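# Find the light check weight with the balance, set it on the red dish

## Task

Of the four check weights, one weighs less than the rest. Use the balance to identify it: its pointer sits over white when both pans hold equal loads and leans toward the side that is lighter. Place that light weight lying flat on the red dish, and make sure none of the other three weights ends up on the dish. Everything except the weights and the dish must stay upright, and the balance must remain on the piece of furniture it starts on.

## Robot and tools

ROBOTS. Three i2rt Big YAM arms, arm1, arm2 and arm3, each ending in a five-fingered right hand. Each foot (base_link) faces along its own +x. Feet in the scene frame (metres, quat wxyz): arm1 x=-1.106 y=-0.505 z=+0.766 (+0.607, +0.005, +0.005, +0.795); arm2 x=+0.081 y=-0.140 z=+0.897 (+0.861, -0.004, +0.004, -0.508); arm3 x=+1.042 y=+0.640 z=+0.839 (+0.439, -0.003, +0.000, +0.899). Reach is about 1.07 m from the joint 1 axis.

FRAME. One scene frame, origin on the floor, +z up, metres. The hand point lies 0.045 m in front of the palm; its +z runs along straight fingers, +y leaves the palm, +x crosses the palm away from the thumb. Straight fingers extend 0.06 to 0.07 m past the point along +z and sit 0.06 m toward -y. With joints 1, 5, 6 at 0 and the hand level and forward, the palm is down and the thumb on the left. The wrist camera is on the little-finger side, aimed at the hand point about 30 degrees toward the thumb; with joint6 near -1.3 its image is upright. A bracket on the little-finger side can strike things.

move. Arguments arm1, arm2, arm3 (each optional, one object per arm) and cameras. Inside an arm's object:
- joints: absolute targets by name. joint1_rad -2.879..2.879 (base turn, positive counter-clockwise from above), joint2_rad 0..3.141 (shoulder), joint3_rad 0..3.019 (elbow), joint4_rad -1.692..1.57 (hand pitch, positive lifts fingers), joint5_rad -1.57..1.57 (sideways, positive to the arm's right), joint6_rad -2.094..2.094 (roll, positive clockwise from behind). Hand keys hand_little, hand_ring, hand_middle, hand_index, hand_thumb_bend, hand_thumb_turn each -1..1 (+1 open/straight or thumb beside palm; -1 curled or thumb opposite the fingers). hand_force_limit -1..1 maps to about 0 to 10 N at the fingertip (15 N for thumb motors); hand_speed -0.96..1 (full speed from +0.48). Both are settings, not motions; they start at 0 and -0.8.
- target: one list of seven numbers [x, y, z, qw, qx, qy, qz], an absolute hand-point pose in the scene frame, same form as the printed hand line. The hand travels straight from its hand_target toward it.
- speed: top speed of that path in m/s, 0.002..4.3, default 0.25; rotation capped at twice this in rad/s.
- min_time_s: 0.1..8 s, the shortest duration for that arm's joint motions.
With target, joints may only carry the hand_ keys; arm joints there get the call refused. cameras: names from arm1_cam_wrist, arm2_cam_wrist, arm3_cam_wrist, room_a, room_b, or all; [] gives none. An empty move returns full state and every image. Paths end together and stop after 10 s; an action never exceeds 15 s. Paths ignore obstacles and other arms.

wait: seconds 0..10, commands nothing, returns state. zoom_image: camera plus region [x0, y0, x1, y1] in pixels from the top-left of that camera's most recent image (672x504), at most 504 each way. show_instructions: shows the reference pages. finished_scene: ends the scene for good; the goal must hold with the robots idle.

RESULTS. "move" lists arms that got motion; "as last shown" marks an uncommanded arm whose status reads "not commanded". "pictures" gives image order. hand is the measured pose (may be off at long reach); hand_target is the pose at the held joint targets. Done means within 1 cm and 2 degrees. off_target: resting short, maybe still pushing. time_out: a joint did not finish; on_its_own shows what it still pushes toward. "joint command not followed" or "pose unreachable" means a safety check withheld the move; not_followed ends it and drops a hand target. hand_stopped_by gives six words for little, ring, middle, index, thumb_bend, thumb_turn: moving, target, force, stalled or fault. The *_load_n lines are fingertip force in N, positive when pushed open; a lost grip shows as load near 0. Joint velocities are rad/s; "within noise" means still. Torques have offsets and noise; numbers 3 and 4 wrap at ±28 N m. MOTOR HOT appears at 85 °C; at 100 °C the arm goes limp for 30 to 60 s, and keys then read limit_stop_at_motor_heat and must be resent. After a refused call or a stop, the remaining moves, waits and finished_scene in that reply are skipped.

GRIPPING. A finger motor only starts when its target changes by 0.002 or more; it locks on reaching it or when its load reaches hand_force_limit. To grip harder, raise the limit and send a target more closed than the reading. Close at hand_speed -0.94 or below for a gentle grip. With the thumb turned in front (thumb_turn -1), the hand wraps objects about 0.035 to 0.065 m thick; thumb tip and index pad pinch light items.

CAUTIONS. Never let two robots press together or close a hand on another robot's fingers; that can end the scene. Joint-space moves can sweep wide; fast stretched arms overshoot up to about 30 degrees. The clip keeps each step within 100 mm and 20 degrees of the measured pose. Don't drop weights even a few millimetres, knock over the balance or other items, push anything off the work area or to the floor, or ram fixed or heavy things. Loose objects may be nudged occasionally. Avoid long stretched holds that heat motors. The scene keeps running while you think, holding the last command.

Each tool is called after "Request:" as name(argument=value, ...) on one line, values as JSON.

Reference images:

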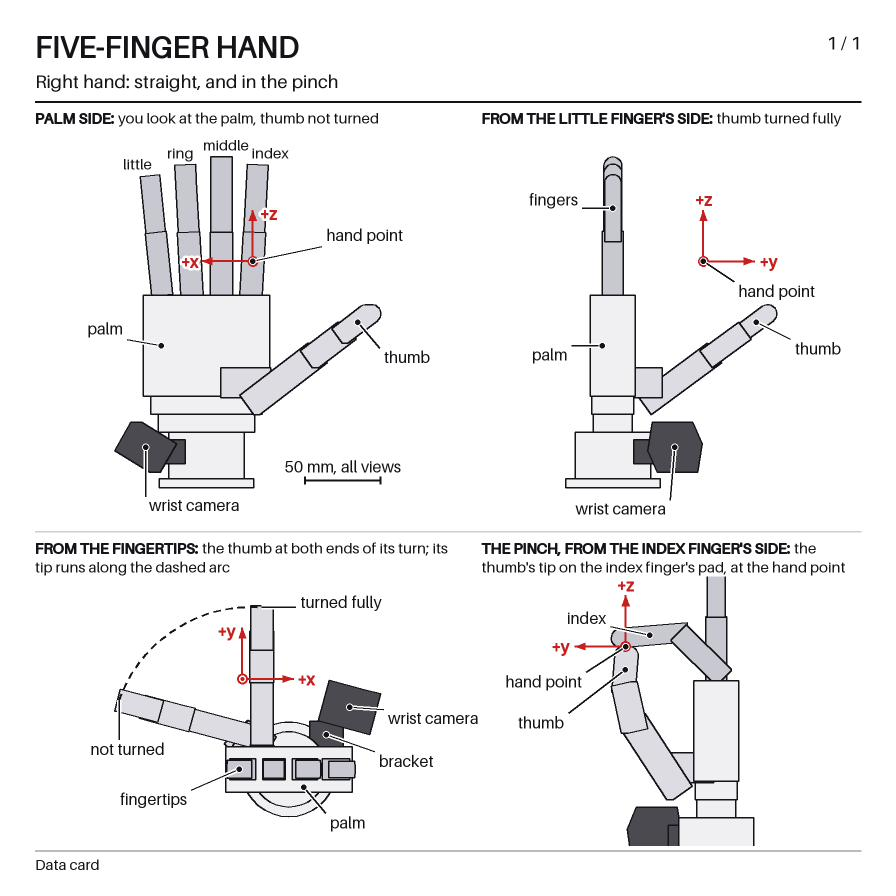

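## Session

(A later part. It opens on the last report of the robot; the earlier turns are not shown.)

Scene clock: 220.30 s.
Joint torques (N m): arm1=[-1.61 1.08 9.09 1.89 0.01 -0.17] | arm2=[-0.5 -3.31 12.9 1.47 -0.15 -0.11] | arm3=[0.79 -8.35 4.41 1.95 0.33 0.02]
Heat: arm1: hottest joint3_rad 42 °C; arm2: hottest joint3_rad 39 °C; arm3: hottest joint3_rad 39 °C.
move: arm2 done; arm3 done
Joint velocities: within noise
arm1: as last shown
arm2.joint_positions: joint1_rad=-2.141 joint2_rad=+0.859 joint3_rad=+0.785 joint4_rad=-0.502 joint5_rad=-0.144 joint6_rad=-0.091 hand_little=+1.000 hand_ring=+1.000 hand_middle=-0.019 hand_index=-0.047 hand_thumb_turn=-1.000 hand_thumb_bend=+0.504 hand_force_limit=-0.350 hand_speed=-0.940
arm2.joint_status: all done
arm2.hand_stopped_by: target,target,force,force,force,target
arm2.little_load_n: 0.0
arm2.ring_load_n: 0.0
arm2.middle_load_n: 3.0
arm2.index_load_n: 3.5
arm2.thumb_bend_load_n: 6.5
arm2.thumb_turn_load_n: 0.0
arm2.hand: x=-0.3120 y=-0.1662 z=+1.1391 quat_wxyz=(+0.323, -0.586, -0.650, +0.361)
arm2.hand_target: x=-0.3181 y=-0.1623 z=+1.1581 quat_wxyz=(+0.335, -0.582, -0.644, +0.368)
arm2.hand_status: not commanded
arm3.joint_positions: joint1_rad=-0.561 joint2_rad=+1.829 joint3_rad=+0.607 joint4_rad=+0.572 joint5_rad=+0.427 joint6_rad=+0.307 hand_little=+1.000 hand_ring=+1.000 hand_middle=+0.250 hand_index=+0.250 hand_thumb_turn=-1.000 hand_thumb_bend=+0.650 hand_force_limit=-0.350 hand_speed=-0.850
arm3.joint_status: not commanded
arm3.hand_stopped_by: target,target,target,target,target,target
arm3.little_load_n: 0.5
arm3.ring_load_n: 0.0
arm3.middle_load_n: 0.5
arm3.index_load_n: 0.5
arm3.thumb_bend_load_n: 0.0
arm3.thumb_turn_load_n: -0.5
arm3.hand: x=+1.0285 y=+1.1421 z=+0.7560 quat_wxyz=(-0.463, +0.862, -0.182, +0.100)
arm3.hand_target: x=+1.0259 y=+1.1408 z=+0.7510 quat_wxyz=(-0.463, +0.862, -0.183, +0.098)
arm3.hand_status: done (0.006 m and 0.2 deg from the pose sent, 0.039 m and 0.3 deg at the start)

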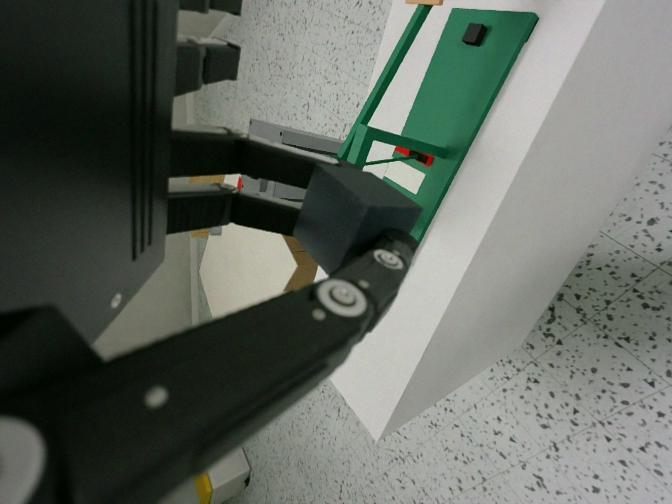

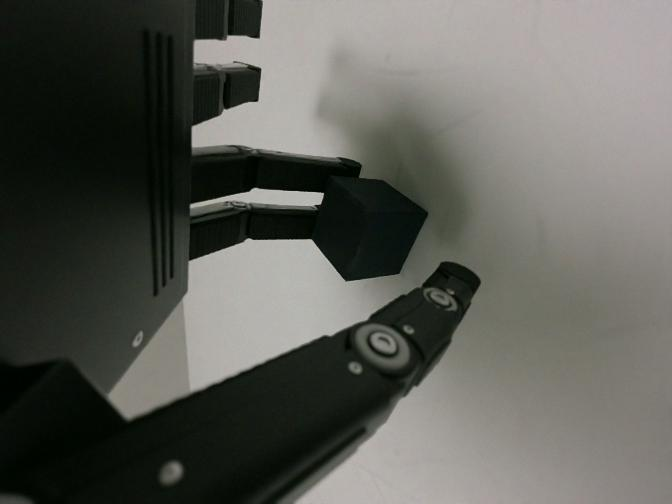

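Request:
move(arm2={"target": [-0.50, -0.05, 1.06, 0.3305, -0.5667, -0.6520, 0.3802], "speed": 0.2}, arm3={"joints": {"hand_force_limit": -0.35, "hand_speed": -0.94, "hand_index": -0.35, "hand_middle": -0.35, "hand_thumb_bend": 0.05}}, cameras=["arm2_cam_wrist", "arm3_cam_wrist", "arm1_cam_wrist"])

Scene clock: 223.40 s.
Joint torques (N m): arm1=[-1.61 1.08 9.09 1.88 0.01 -0.17] | arm2=[-0.91 -12.1 13.31 2.8 -0.36 -0.11] | arm3=[0.85 -8.41 4.38 1.98 0.33 0.02]
Heat: arm1: hottest joint3_rad 42 °C; arm2: hottest joint3_rad 40 °C; arm3: hottest joint3_rad 38 °C.
move: arm2 off_target; arm3 off_target
Joint velocities: within noise
arm1: as last shown
arm1.thumb_turn_load_n: 0.5
arm2.joint_positions: joint1_rad=-2.365 joint2_rad=+1.508 joint3_rad=+0.992 joint4_rad=-0.155 joint5_rad=-0.371 joint6_rad=-0.229 hand_little=+1.000 hand_ring=+1.000 hand_middle=-0.019 hand_index=-0.047 hand_thumb_turn=-1.000 hand_thumb_bend=+0.504 hand_force_limit=-0.350 hand_speed=-0.940
arm2.joint_status: not commanded
arm2.hand_stopped_by: target,target,force,force,force,target
arm2.little_load_n: 0.0
arm2.ring_load_n: 0.0
arm2.middle_load_n: 3.5
arm2.index_load_n: 3.0
arm2.thumb_bend_load_n: 6.5
arm2.thumb_turn_load_n: 0.0
arm2.hand: x=-0.4719 y=-0.0644 z=+1.0211 quat_wxyz=(+0.289, -0.587, -0.663, +0.363)
arm2.hand_target: x=-0.4967 y=-0.0506 z=+1.0610 quat_wxyz=(+0.331, -0.567, -0.652, +0.380)
arm2.hand_status: off_target (0.050 m and 5.8 deg from the pose sent, 0.235 m and 3.2 deg at the start)
arm3.joint_positions: joint1_rad=-0.561 joint2_rad=+1.829 joint3_rad=+0.607 joint4_rad=+0.572 joint5_rad=+0.427 joint6_rad=+0.307 hand_little=+1.000 hand_ring=+1.000 hand_middle=-0.018 hand_index=-0.036 hand_thumb_turn=-1.000 hand_thumb_bend=+0.509 hand_force_limit=-0.350 hand_speed=-0.940
arm3.joint_status: hand_middle off_target (ended at -0.018, target -0.350); hand_index off_target (ended at -0.036, target -0.350); hand_thumb_bend off_target (ended at +0.509, target +0.050); the others done
arm3.hand_stopped_by: target,target,force,force,force,target
arm3.little_load_n: -0.5
arm3.ring_load_n: 0.0
arm3.middle_load_n: 4.5
arm3.index_load_n: 3.0
arm3.thumb_bend_load_n: 5.0
arm3.thumb_turn_load_n: -1.5
arm3.hand: x=+1.0285 y=+1.1421 z=+0.7560 quat_wxyz=(-0.463, +0.862, -0.182, +0.100)
arm3.hand_target: x=+1.0259 y=+1.1409 z=+0.7511 quat_wxyz=(-0.463, +0.862, -0.183, +0.098)
arm3.hand_status: not commanded
pictures: arm1_cam_wrist, arm2_cam_wrist, arm3_cam_wrist

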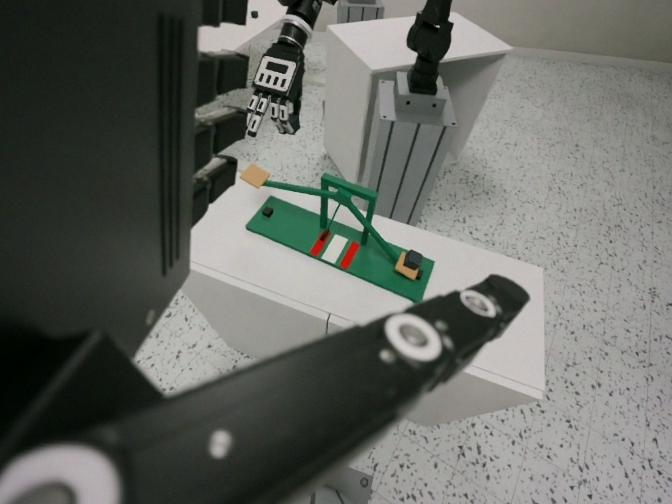

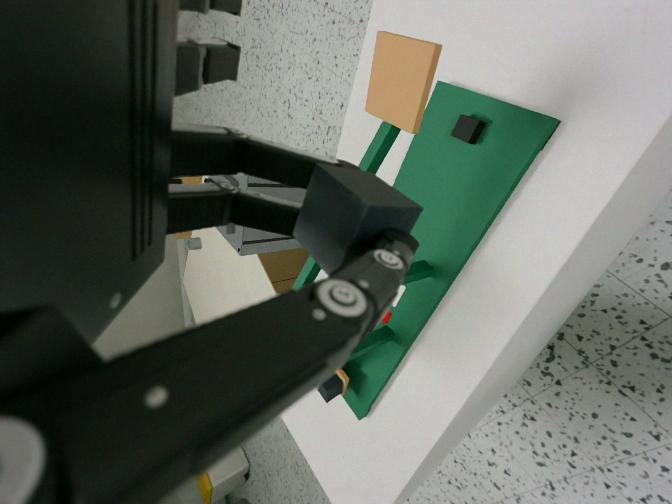

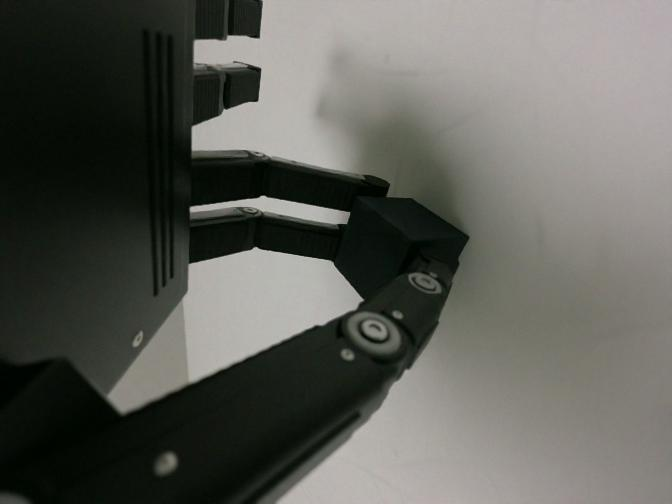

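Request:
move(arm2={"target": [-0.598, -0.014, 1.005, 0.3354, -0.5638, -0.6487, 0.3859], "speed": 0.12}, arm3={"target": [1.022, 1.12, 0.90, 0.4630, -0.8617, 0.1832, -0.0984], "speed": 0.12}, cameras=["arm2_cam_wrist", "arm1_cam_wrist"])

Request:
zoom_image(camera="arm1_cam_wrist", region=[200, 90, 400, 270])

Scene clock: 226.97 s.
Joint torques (N m): arm1=[-1.61 1.08 9.09 1.89 0.01 -0.17] | arm2=[-0.79 -15.85 12.82 2.73 -0.38 -0.11] | arm3=[1.26 -7.36 11.4 1.29 0.48 0.06]
Heat: arm1: hottest joint3_rad 42 °C; arm2: hottest joint3_rad 41 °C; arm3: hottest joint3_rad 38 °C.
move: arm2 off_target; arm3 off_target
Joint velocities: within noise
arm1: as last shown
arm1.thumb_turn_load_n: 0.0
arm2.joint_positions: joint1_rad=-2.372 joint2_rad=+1.815 joint3_rad=+1.223 joint4_rad=-0.053 joint5_rad=-0.386 joint6_rad=-0.231 hand_little=+1.000 hand_ring=+1.000 hand_middle=-0.019 hand_index=-0.047 hand_thumb_turn=-1.000 hand_thumb_bend=+0.504 hand_force_limit=-0.350 hand_speed=-0.940
arm2.joint_status: not commanded
arm2.hand_stopped_by: target,target,force,force,force,target
arm2.little_load_n: 0.0
arm2.ring_load_n: 0.0
arm2.middle_load_n: 3.5
arm2.index_load_n: 3.5
arm2.thumb_bend_load_n: 6.5
arm2.thumb_turn_load_n: 0.0
arm2.hand: x=-0.5704 y=-0.0328 z=+0.9705 quat_wxyz=(+0.297, -0.581, -0.661, +0.371)
arm2.hand_target: x=-0.5948 y=-0.0146 z=+1.0060 quat_wxyz=(+0.335, -0.564, -0.649, +0.385)
arm2.hand_status: off_target (0.048 m and 5.3 deg from the pose sent, 0.137 m and 6.7 deg at the start)
arm3.joint_positions: joint1_rad=-0.550 joint2_rad=+1.357 joint3_rad=+0.584 joint4_rad=+0.056 joint5_rad=+0.435 joint6_rad=+0.313 hand_little=+1.000 hand_ring=+1.000 hand_middle=-0.018 hand_index=-0.036 hand_thumb_turn=-1.000 hand_thumb_bend=+0.509 hand_force_limit=-0.350 hand_speed=-0.940
arm3.joint_status: not commanded
arm3.hand_stopped_by: target,target,force,force,force,target
arm3.little_load_n: 0.0
arm3.ring_load_n: 0.0
arm3.middle_load_n: 4.0
arm3.index_load_n: 2.5
arm3.thumb_bend_load_n: 5.5
arm3.thumb_turn_load_n: -1.0
arm3.hand: x=+1.0293 y=+1.0952 z=+0.8721 quat_wxyz=(-0.436, +0.876, -0.177, +0.109)
arm3.hand_target: x=+1.0220 y=+1.1184 z=+0.9005 quat_wxyz=(-0.463, +0.862, -0.183, +0.098)
arm3.hand_status: off_target (0.038 m and 3.8 deg from the pose sent, 0.146 m and 0.2 deg at the start)
pictures: arm1_cam_wrist, arm2_cam_wrist

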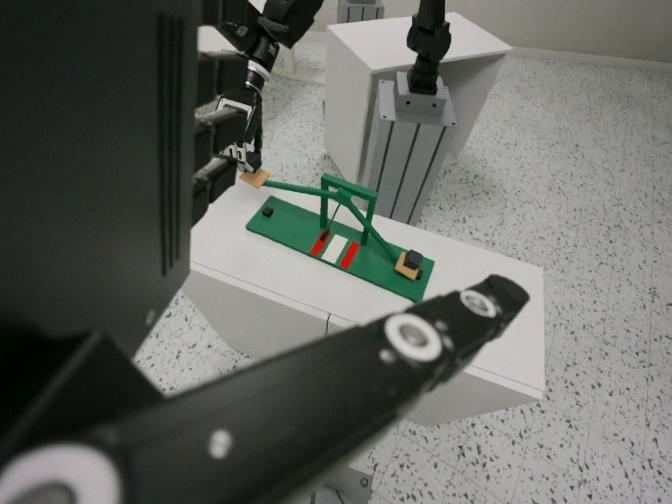

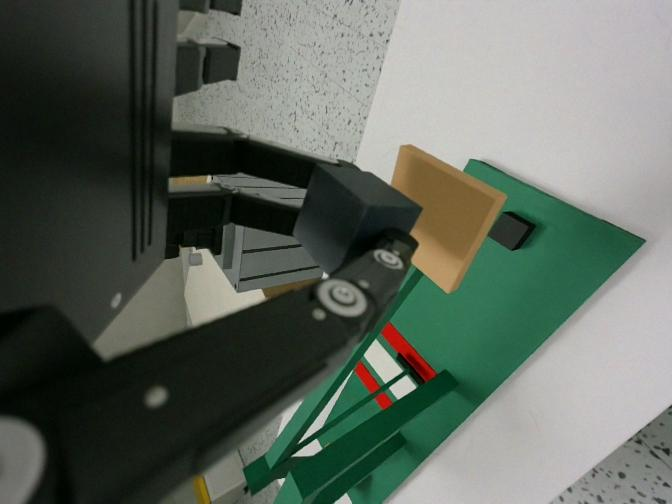

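Scaled by 2.520.

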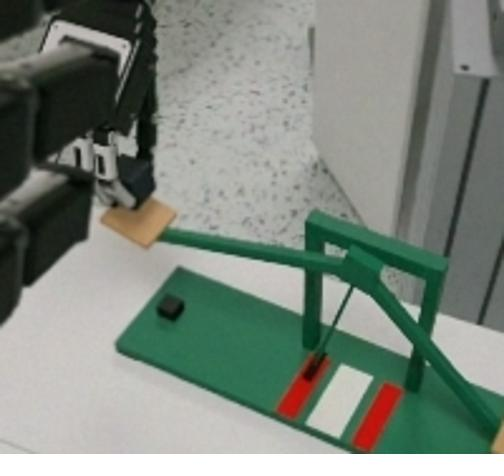

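Request:
move(arm2={"target": [-0.594, -0.016, 0.968, 0.3306, -0.5667, -0.6520, 0.3801], "speed": 0.06}, cameras=["arm2_cam_wrist", "arm1_cam_wrist"])

Request:
zoom_image(camera="arm1_cam_wrist", region=[200, 90, 400, 270])

Request:
zoom_image(camera="arm2_cam_wrist", region=[280, 100, 520, 320])

Scene clock: 229.30 s.
Joint torques (N m): arm1=[-1.55 1.08 9.09 1.88 0.01 -0.17] | arm2=[-0.73 -16.21 10.1 2.85 -0.18 -0.1] | arm3=[1.26 -7.36 11.43 1.29 0.49 0.06]
Heat: arm1: hottest joint3_rad 42 °C; arm2: hottest joint3_rad 41 °C; arm3: hottest joint3_rad 38 °C.
move: arm2 off_target
Joint velocities: within noise
arm1, arm3: as last shown
arm2.joint_positions: joint1_rad=-2.372 joint2_rad=+1.863 joint3_rad=+1.223 joint4_rad=+0.009 joint5_rad=-0.383 joint6_rad=-0.234 hand_little=+1.000 hand_ring=+1.000 hand_middle=-0.019 hand_index=-0.047 hand_thumb_turn=-1.000 hand_thumb_bend=+0.504 hand_force_limit=-0.350 hand_speed=-0.940
arm2.joint_status: not commanded
arm2.hand_stopped_by: target,target,force,force,force,target
arm2.little_load_n: 0.0
arm2.ring_load_n: 0.0
arm2.middle_load_n: 3.5
arm2.index_load_n: 3.0
arm2.thumb_bend_load_n: 6.5
arm2.thumb_turn_load_n: 0.0
arm2.hand: x=-0.5792 y=-0.0295 z=+0.9499 quat_wxyz=(+0.304, -0.577, -0.660, +0.372)
arm2.hand_target: x=-0.5930 y=-0.0162 z=+0.9685 quat_wxyz=(+0.331, -0.567, -0.652, +0.380)
arm2.hand_status: off_target (0.027 m and 3.5 deg from the pose sent, 0.029 m and 4.4 deg at the start)
arm3.ring_load_n: -0.5
pictures: arm1_cam_wrist, arm2_cam_wrist

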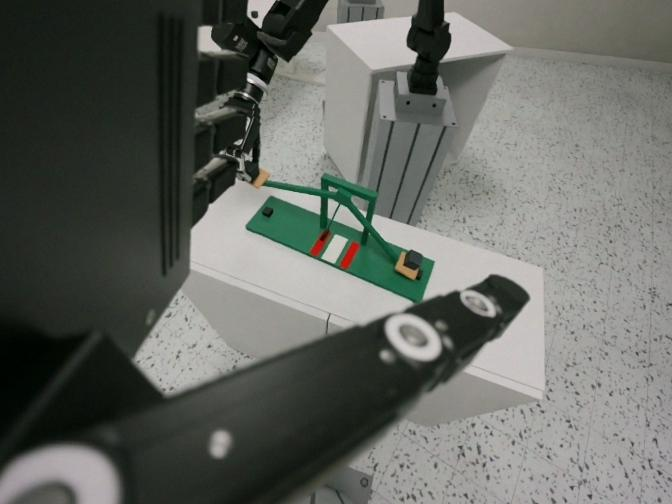

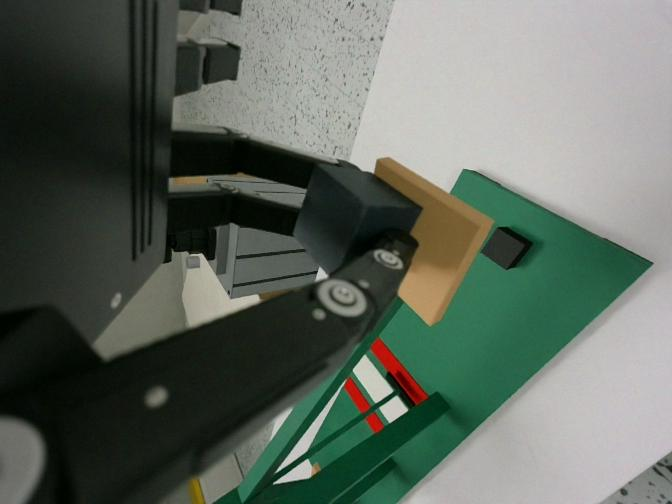

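Scaled by 2.520.

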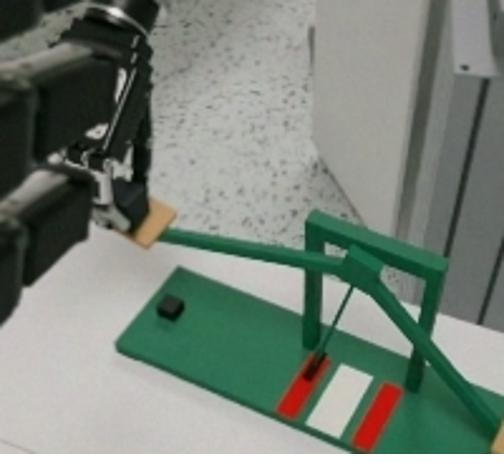

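Scaled by 2.100.

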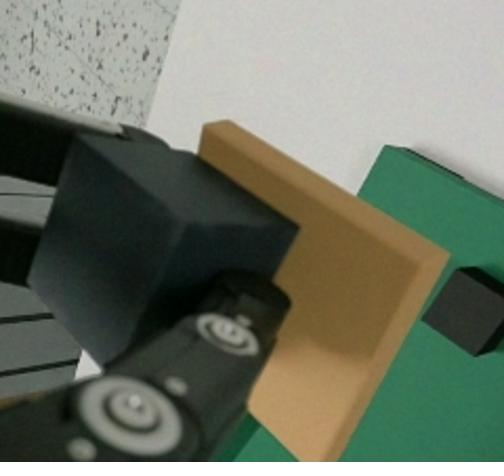

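Request:
move(arm2={"target": [-0.580, -0.032, 0.957, 0.3306, -0.5667, -0.6520, 0.3801], "speed": 0.06}, cameras=["arm2_cam_wrist", "arm1_cam_wrist"])

Request:
zoom_image(camera="arm1_cam_wrist", region=[200, 90, 400, 270])

Request:
zoom_image(camera="arm2_cam_wrist", region=[280, 100, 520, 320])

Scene clock: 231.43 s.
Joint torques (N m): arm1=[-1.61 1.03 9.09 1.88 0.01 -0.17] | arm2=[0.67 -16.91 8.17 2.61 -0.09 0] | arm3=[1.26 -7.41 11.41 1.29 0.48 0.06]
Heat: arm1: hottest joint3_rad 42 °C; arm2: hottest joint3_rad 40 °C; arm3: hottest joint3_rad 38 °C.
move: arm2 off_target
Joint velocities: within noise
arm1, arm3: as last shown
arm1.ring_load_n: -0.5
arm2.joint_positions: joint1_rad=-2.372 joint2_rad=+1.858 joint3_rad=+1.178 joint4_rad=+0.071 joint5_rad=-0.369 joint6_rad=-0.234 hand_little=+1.000 hand_ring=+1.000 hand_middle=-0.019 hand_index=-0.047 hand_thumb_turn=-1.000 hand_thumb_bend=+0.504 hand_force_limit=-0.350 hand_speed=-0.940
arm2.joint_status: not commanded
arm2.hand_stopped_by: target,target,force,force,force,target
arm2.little_load_n: 0.0
arm2.ring_load_n: 0.0
arm2.middle_load_n: 3.5
arm2.index_load_n: 3.0
arm2.thumb_bend_load_n: 6.0
arm2.thumb_turn_load_n: 0.0
arm2.hand: x=-0.5730 y=-0.0288 z=+0.9413 quat_wxyz=(+0.316, -0.575, -0.657, +0.371)
arm2.hand_target: x=-0.5797 y=-0.0321 z=+0.9571 quat_wxyz=(+0.330, -0.567, -0.652, +0.380)
arm2.hand_status: off_target (0.018 m and 2.2 deg from the pose sent, 0.008 m and 3.5 deg at the start)
arm3.ring_load_n: 0.0
pictures: arm1_cam_wrist, arm2_cam_wrist

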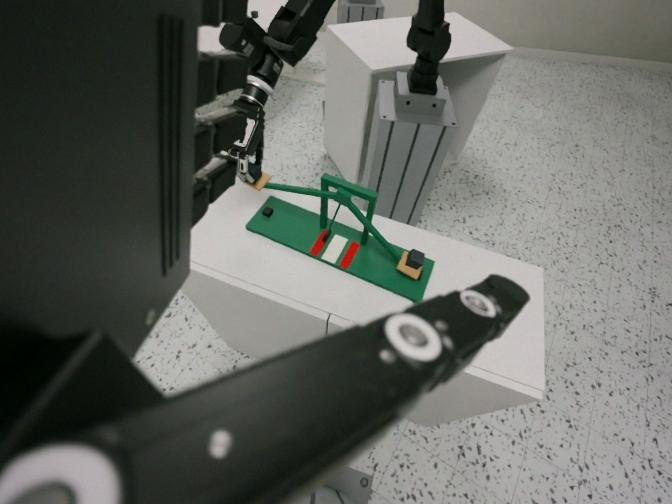

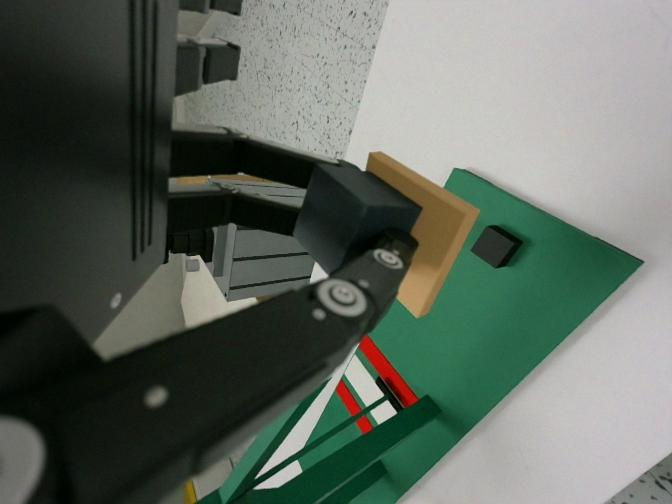

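Scaled by 2.520.

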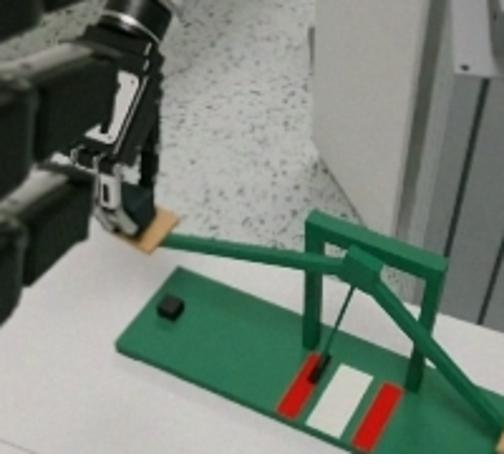

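Scaled by 2.100.

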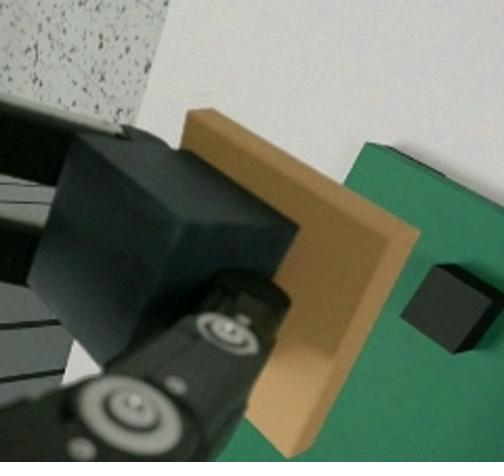

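Request:
move(arm2={"target": [-0.576, -0.050, 0.968, 0.3306, -0.5667, -0.6520, 0.3801], "speed": 0.08})

Request:
move(arm2={"target": [-0.577, -0.050, 0.950, 0.3306, -0.5667, -0.6520, 0.3801], "speed": 0.06}, cameras=["arm2_cam_wrist", "arm1_cam_wrist"])

Request:
zoom_image(camera="arm1_cam_wrist", region=[200, 90, 400, 270])

Request:
zoom_image(camera="arm2_cam_wrist", region=[280, 100, 520, 320])

Scene clock: 233.20 s.
Joint torques (N m): arm1=[-1.61 1.08 9.09 1.89 0.01 -0.17] | arm2=[0.85 -17.03 8.88 2.19 -0.16 0.02] | arm3=[1.38 -7.36 11.43 1.29 0.48 0.06]
Heat: arm1: hottest joint3_rad 42 °C; arm2: hottest joint3_rad 40 °C; arm3: hottest joint3_rad 38 °C.
move: arm2 off_target
Joint velocities: within noise
arm1, arm3: as last shown
arm1.ring_load_n: 0.0
arm1.thumb_turn_load_n: 0.5
arm2.joint_positions: joint1_rad=-2.348 joint2_rad=+1.829 joint3_rad=+1.148 joint4_rad=+0.071 joint5_rad=-0.342 joint6_rad=-0.219 hand_little=+1.000 hand_ring=+1.000 hand_middle=-0.019 hand_index=-0.047 hand_thumb_turn=-1.000 hand_thumb_bend=+0.504 hand_force_limit=-0.350 hand_speed=-0.940
arm2.joint_status: not commanded
arm2.hand_stopped_by: target,target,force,force,force,target
arm2.little_load_n: 0.0
arm2.ring_load_n: 0.0
arm2.middle_load_n: 4.0
arm2.index_load_n: 3.0
arm2.thumb_bend_load_n: 6.5
arm2.thumb_turn_load_n: 0.0
arm2.hand: x=-0.5658 y=-0.0434 z=+0.9450 quat_wxyz=(+0.316, -0.578, -0.656, +0.368)
arm2.hand_target: x=-0.5755 y=-0.0501 z=+0.9679 quat_wxyz=(+0.330, -0.567, -0.652, +0.380)
arm2.hand_status: off_target (0.026 m and 2.7 deg from the pose sent, 0.034 m and 2.2 deg at the start)
arm3.index_load_n: 3.0
pictures: none

Scene clock: 234.17 s.
Joint torques (N m): arm1=[-1.61 1.08 9.09 1.89 0.01 -0.17] | arm2=[1.32 -14.86 8.75 2.99 -0.11 0.01] | arm3=[1.32 -7.3 11.43 1.29 0.48 0.06]
Heat: arm1: hottest joint3_rad 42 °C; arm2: hottest joint3_rad 40 °C; arm3: hottest joint3_rad 38 °C.
move: arm2 off_target
Joint velocities: within noise
arm1, arm3: as last shown
arm2.joint_positions: joint1_rad=-2.348 joint2_rad=+1.829 joint3_rad=+1.139 joint4_rad=+0.092 joint5_rad=-0.342 joint6_rad=-0.216 hand_little=+1.000 hand_ring=+1.000 hand_middle=-0.019 hand_index=-0.047 hand_thumb_turn=-1.000 hand_thumb_bend=+0.504 hand_force_limit=-0.350 hand_speed=-0.940
arm2.joint_status: not commanded
arm2.hand_stopped_by: target,target,force,force,force,target
arm2.little_load_n: 0.0
arm2.ring_load_n: 0.0
arm2.middle_load_n: 3.0
arm2.index_load_n: 3.5
arm2.thumb_bend_load_n: 6.5
arm2.thumb_turn_load_n: 0.0
arm2.hand: x=-0.5660 y=-0.0435 z=+0.9444 quat_wxyz=(+0.320, -0.577, -0.654, +0.370)
arm2.hand_target: x=-0.5766 y=-0.0501 z=+0.9502 quat_wxyz=(+0.330, -0.567, -0.652, +0.380)
arm2.hand_status: off_target (0.014 m and 2.0 deg from the pose sent, 0.014 m and 2.6 deg at the start)
arm3.index_load_n: 2.5
pictures: arm1_cam_wrist, arm2_cam_wrist

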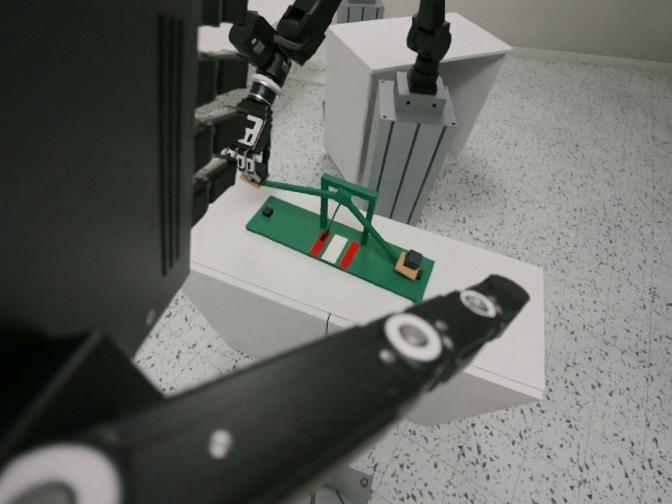

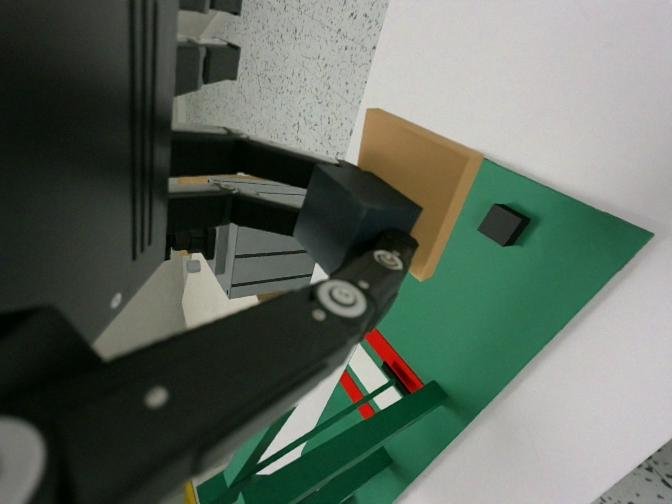

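Scaled by 2.520.

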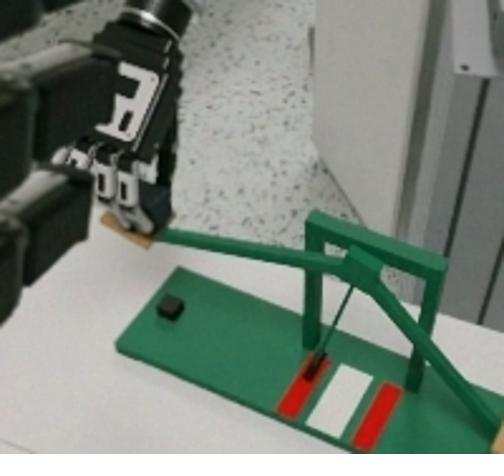

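Scaled by 2.100.

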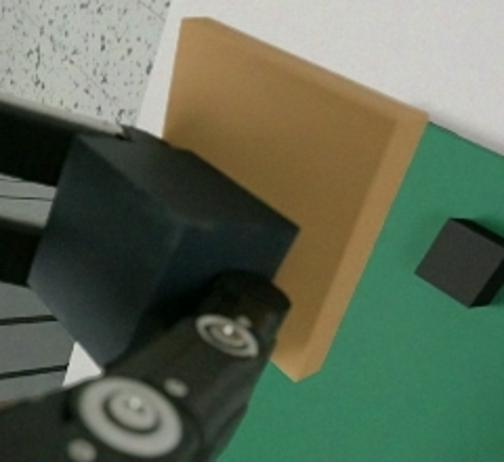

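Request:
move(arm2={"target": [-0.583, -0.053, 0.938, 0.3306, -0.5667, -0.6520, 0.3801], "speed": 0.05}, cameras=["arm2_cam_wrist", "arm1_cam_wrist"])

Request:
zoom_image(camera="arm1_cam_wrist", region=[200, 90, 400, 270])

Request:
zoom_image(camera="arm2_cam_wrist", region=[280, 100, 520, 320])

Scene clock: 235.93 s.
Joint torques (N m): arm1=[-1.61 1.08 9.09 1.89 0.01 -0.17] | arm2=[1.32 -14.86 9.05 3 -0.1 -0.03] | arm3=[1.2 -7.3 11.41 1.29 0.48 0.06]
Heat: arm1: hottest joint3_rad 42 °C; arm2: hottest joint3_rad 40 °C; arm3: hottest joint3_rad 38 °C.
move: arm2 off_target
Joint velocities: within noise
arm1.joint_positions: joint1_rad=-1.192 joint2_rad=+0.646 joint3_rad=+1.391 joint4_rad=-1.155 joint5_rad=+0.081 joint6_rad=-1.344 hand_little=+1.000 hand_ring=+1.000 hand_middle=+1.000 hand_index=+1.000 hand_thumb_turn=-1.000 hand_thumb_bend=+1.000 hand_force_limit=+0.000 hand_speed=-0.800
arm1.joint_status: not commanded
arm1.hand_stopped_by: target,target,target,target,target,target
arm1.little_load_n: 0.0
arm1.ring_load_n: 0.0
arm1.middle_load_n: 0.0
arm1.index_load_n: 0.0
arm1.thumb_bend_load_n: 0.0
arm1.thumb_turn_load_n: 0.0
arm1.hand: x=-0.8469 y=-0.3990 z=+1.2897 quat_wxyz=(-0.201, +0.825, +0.151, +0.506)
arm1.hand_target: x=-0.8473 y=-0.4019 z=+1.2979 quat_wxyz=(-0.202, +0.821, +0.146, +0.513)
arm1.hand_status: not commanded
arm2.joint_positions: joint1_rad=-2.342 joint2_rad=+1.858 joint3_rad=+1.139 joint4_rad=+0.118 joint5_rad=-0.337 joint6_rad=-0.211 hand_little=+1.000 hand_ring=+1.000 hand_middle=-0.019 hand_index=-0.047 hand_thumb_turn=-1.000 hand_thumb_bend=+0.504 hand_force_limit=-0.350 hand_speed=-0.940
arm2.joint_status: not commanded
arm2.hand_stopped_by: target,target,force,force,force,target
arm2.little_load_n: 0.0
arm2.ring_load_n: 0.0
arm2.middle_load_n: 3.0
arm2.index_load_n: 3.5
arm2.thumb_bend_load_n: 6.5
arm2.thumb_turn_load_n: 0.0
arm2.hand: x=-0.5690 y=-0.0459 z=+0.9301 quat_wxyz=(+0.318, -0.578, -0.654, +0.369)
arm2.hand_target: x=-0.5824 y=-0.0531 z=+0.9384 quat_wxyz=(+0.330, -0.567, -0.652, +0.380)
arm2.hand_status: off_target (0.018 m and 2.3 deg from the pose sent, 0.021 m and 2.0 deg at the start)
arm3: as last shown
pictures: arm1_cam_wrist, arm2_cam_wrist

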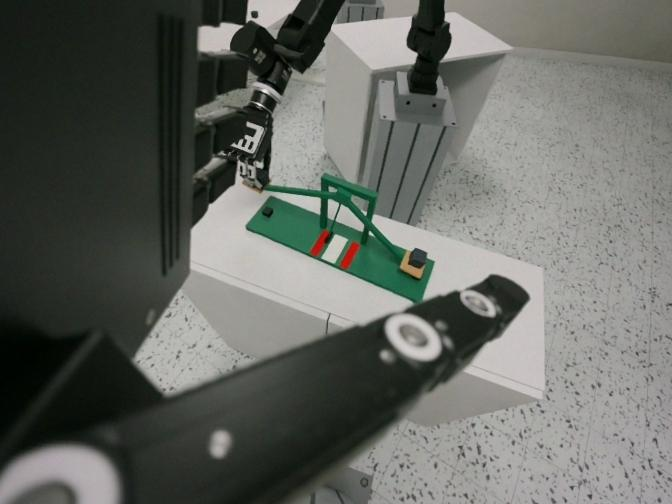

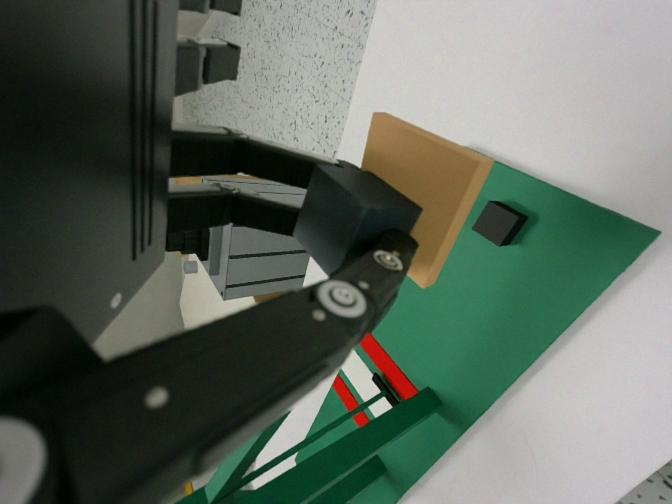

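Scaled by 2.520.

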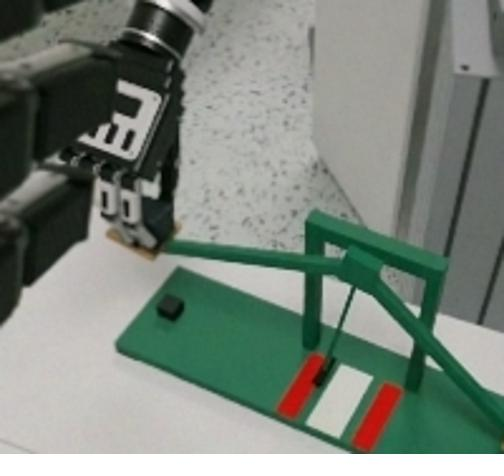

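Scaled by 2.100.

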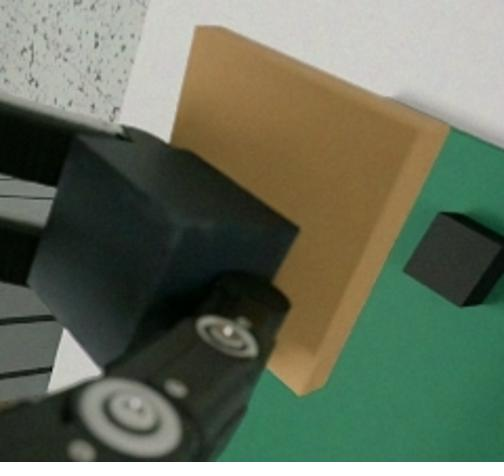

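Request:
move(arm2={"target": [-0.583, -0.052, 0.918, 0.3306, -0.5667, -0.6520, 0.3801], "speed": 0.05}, cameras=["arm2_cam_wrist", "arm1_cam_wrist"])

Request:
zoom_image(camera="arm1_cam_wrist", region=[200, 130, 450, 310])

Request:
zoom_image(camera="arm2_cam_wrist", region=[280, 100, 520, 320])

Scene clock: 237.63 s.
Joint torques (N m): arm1=[-1.61 1.08 9.09 1.89 0.01 -0.17] | arm2=[0.97 -14.92 8.27 2.88 -0.12 -0.05] | arm3=[1.26 -7.36 11.43 1.29 0.48 0.06]
Heat: arm1: hottest joint3_rad 42 °C; arm2: hottest joint3_rad 39 °C; arm3: hottest joint3_rad 38 °C.
move: arm2 off_target
Joint velocities: within noise
arm1, arm3: as last shown
arm1.thumb_turn_load_n: 0.5
arm2.joint_positions: joint1_rad=-2.339 joint2_rad=+1.893 joint3_rad=+1.136 joint4_rad=+0.166 joint5_rad=-0.337 joint6_rad=-0.208 hand_little=+1.000 hand_ring=+1.000 hand_middle=-0.019 hand_index=-0.047 hand_thumb_turn=-1.000 hand_thumb_bend=+0.504 hand_force_limit=-0.350 hand_speed=-0.940
arm2.joint_status: not commanded
arm2.hand_stopped_by: target,target,force,force,force,target
arm2.little_load_n: 0.0
arm2.ring_load_n: 0.0
arm2.middle_load_n: 3.0
arm2.index_load_n: 3.5
arm2.thumb_bend_load_n: 6.0
arm2.thumb_turn_load_n: 0.0
arm2.hand: x=-0.5733 y=-0.0472 z=+0.9148 quat_wxyz=(+0.320, -0.576, -0.653, +0.372)
arm2.hand_target: x=-0.5827 y=-0.0521 z=+0.9181 quat_wxyz=(+0.330, -0.567, -0.652, +0.380)
arm2.hand_status: off_target (0.011 m and 1.8 deg from the pose sent, 0.019 m and 2.4 deg at the start)
arm3.index_load_n: 3.0
pictures: arm1_cam_wrist, arm2_cam_wrist

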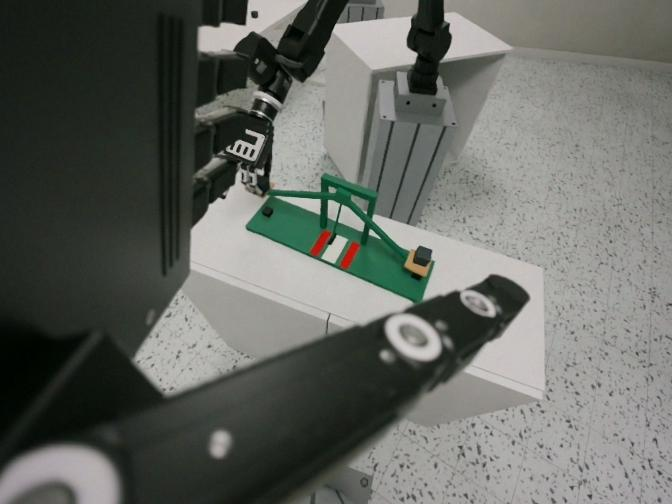

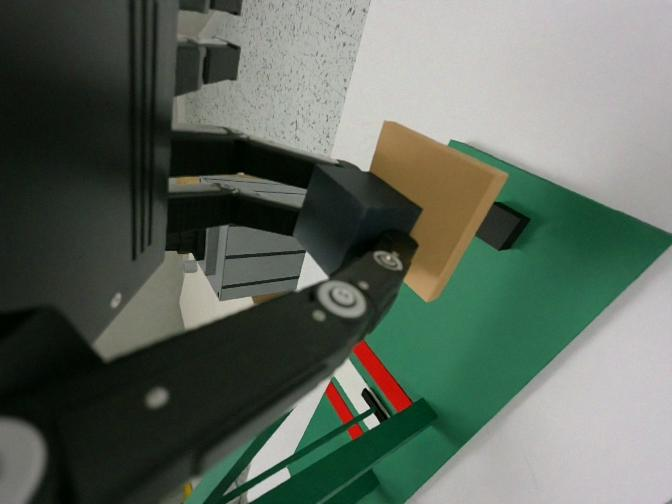

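Scaled by 2.016.

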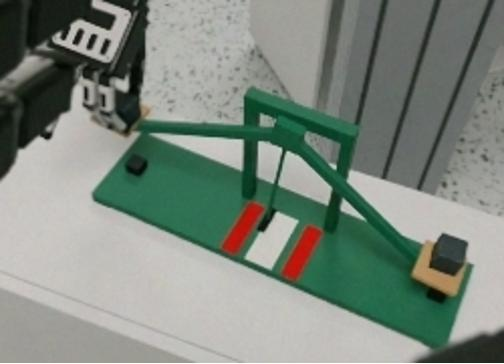

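Scaled by 2.100.

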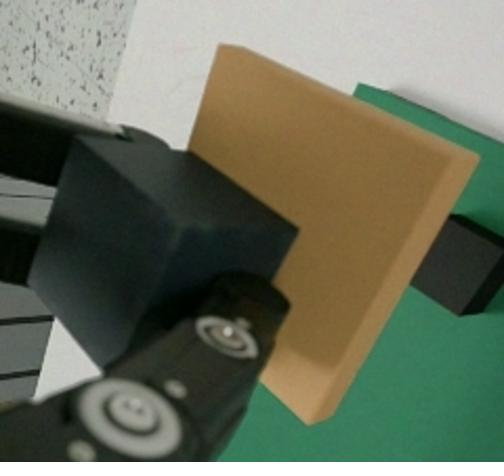

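Request:
move(arm2={"target": [-0.566, -0.034, 0.935, 0.3306, -0.5667, -0.6520, 0.3801], "speed": 0.06})

Request:
move(arm2={"target": [-0.566, -0.035, 0.912, 0.3306, -0.5667, -0.6520, 0.3801], "speed": 0.05}, cameras=["arm2_cam_wrist", "arm1_cam_wrist"])

Request:
zoom_image(camera="arm1_cam_wrist", region=[200, 130, 450, 310])

Request:
zoom_image(camera="arm2_cam_wrist", region=[280, 100, 520, 320])

Scene clock: 239.17 s.
Joint torques (N m): arm1=[-1.61 1.08 9.07 1.89 0.01 -0.17] | arm2=[-0.97 -16.15 7.68 1.62 -0.24 -0.11] | arm3=[1.2 -7.3 11.41 1.28 0.49 0.06]
Heat: arm1: hottest joint3_rad 42 °C; arm2: hottest joint3_rad 39 °C; arm3: hottest joint3_rad 38 °C.
move: arm2 off_target
Joint velocities: within noise
arm1, arm3: as last shown
arm1.thumb_turn_load_n: 0.0
arm2.joint_positions: joint1_rad=-2.351 joint2_rad=+1.859 joint3_rad=+1.119 joint4_rad=+0.166 joint5_rad=-0.368 joint6_rad=-0.222 hand_little=+1.000 hand_ring=+1.000 hand_middle=-0.019 hand_index=-0.047 hand_thumb_turn=-1.000 hand_thumb_bend=+0.504 hand_force_limit=-0.350 hand_speed=-0.940
arm2.joint_status: not commanded
arm2.hand_stopped_by: target,target,force,force,force,target
arm2.little_load_n: 0.0
arm2.ring_load_n: -0.5
arm2.middle_load_n: 4.0
arm2.index_load_n: 3.5
arm2.thumb_bend_load_n: 6.0
arm2.thumb_turn_load_n: 0.0
arm2.hand: x=-0.5679 y=-0.0453 z=+0.9303 quat_wxyz=(+0.325, -0.565, -0.656, +0.382)
arm2.hand_target: x=-0.5661 y=-0.0340 z=+0.9350 quat_wxyz=(+0.331, -0.567, -0.652, +0.380)
arm2.hand_status: off_target (0.012 m and 0.9 deg from the pose sent, 0.025 m and 1.8 deg at the start)
arm3.little_load_n: -0.5
arm3.index_load_n: 2.5
pictures: none

Scene clock: 240.23 s.
Joint torques (N m): arm1=[-1.61 1.03 9.09 1.89 0.01 -0.17] | arm2=[-0.85 -14.27 7.31 2.37 -0.08 -0.11] | arm3=[1.26 -7.3 11.41 1.31 0.48 0.06]
Heat: arm1: hottest joint3_rad 42 °C; arm2: hottest joint3_rad 39 °C; arm3: hottest joint3_rad 38 °C.
move: arm2 off_target
Joint velocities: within noise
arm1: as last shown
arm1.thumb_bend_load_n: -0.5
arm1.thumb_turn_load_n: 0.5
arm2.joint_positions: joint1_rad=-2.351 joint2_rad=+1.876 joint3_rad=+1.106 joint4_rad=+0.199 joint5_rad=-0.371 joint6_rad=-0.222 hand_little=+1.000 hand_ring=+1.000 hand_middle=-0.019 hand_index=-0.047 hand_thumb_turn=-1.000 hand_thumb_bend=+0.504 hand_force_limit=-0.350 hand_speed=-0.940
arm2.joint_status: not commanded
arm2.hand_stopped_by: target,target,force,force,force,target
arm2.little_load_n: 0.0
arm2.ring_load_n: 0.0
arm2.middle_load_n: 4.0
arm2.index_load_n: 4.0
arm2.thumb_bend_load_n: 6.0
arm2.thumb_turn_load_n: 0.0
arm2.hand: x=-0.5666 y=-0.0462 z=+0.9193 quat_wxyz=(+0.325, -0.563, -0.656, +0.384)
arm2.hand_target: x=-0.5656 y=-0.0351 z=+0.9121 quat_wxyz=(+0.330, -0.567, -0.652, +0.380)
arm2.hand_status: off_target (0.013 m and 0.9 deg from the pose sent, 0.021 m and 0.9 deg at the start)
arm3.joint_positions: joint1_rad=-0.550 joint2_rad=+1.357 joint3_rad=+0.584 joint4_rad=+0.056 joint5_rad=+0.435 joint6_rad=+0.313 hand_little=+1.000 hand_ring=+1.000 hand_middle=-0.018 hand_index=-0.036 hand_thumb_turn=-1.000 hand_thumb_bend=+0.509 hand_force_limit=-0.350 hand_speed=-0.940
arm3.joint_status: not commanded
arm3.hand_stopped_by: target,target,force,force,force,target
arm3.little_load_n: 0.0
arm3.ring_load_n: 0.0
arm3.middle_load_n: 4.0
arm3.index_load_n: 3.0
arm3.thumb_bend_load_n: 5.5
arm3.thumb_turn_load_n: -1.0
arm3.hand: x=+1.0293 y=+1.0952 z=+0.8721 quat_wxyz=(-0.436, +0.876, -0.177, +0.109)
arm3.hand_target: x=+1.0220 y=+1.1184 z=+0.9005 quat_wxyz=(-0.463, +0.862, -0.183, +0.098)
arm3.hand_status: not commanded
pictures: arm1_cam_wrist, arm2_cam_wrist

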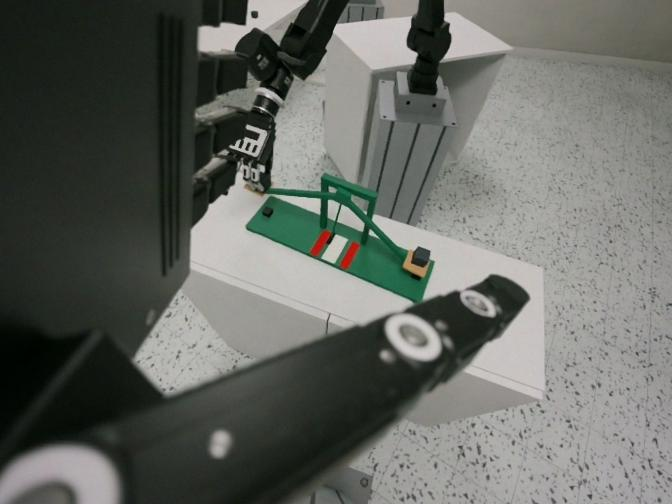

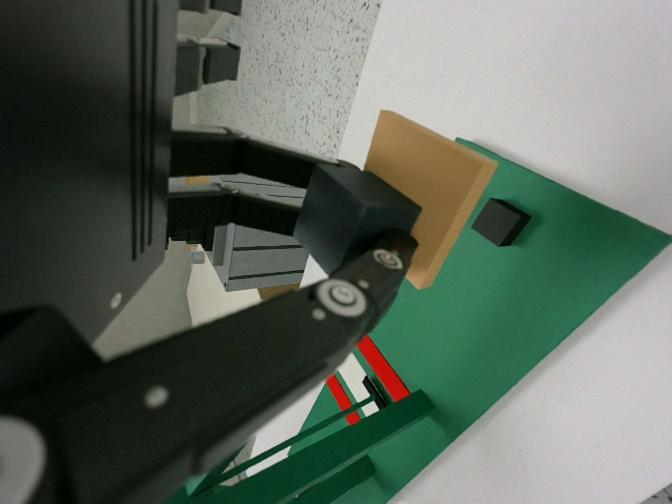

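Scaled by 2.016.

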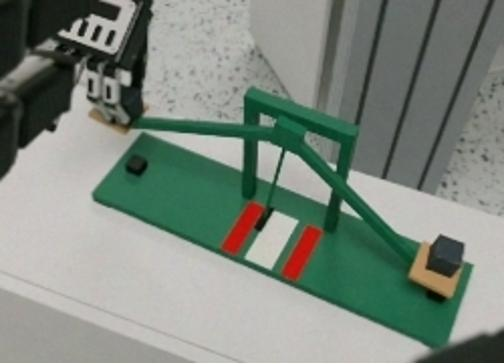

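Scaled by 2.100.

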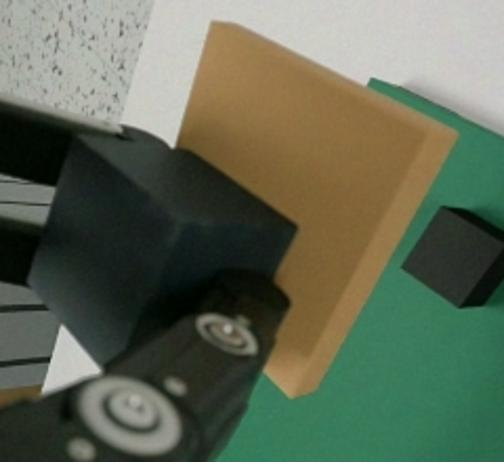

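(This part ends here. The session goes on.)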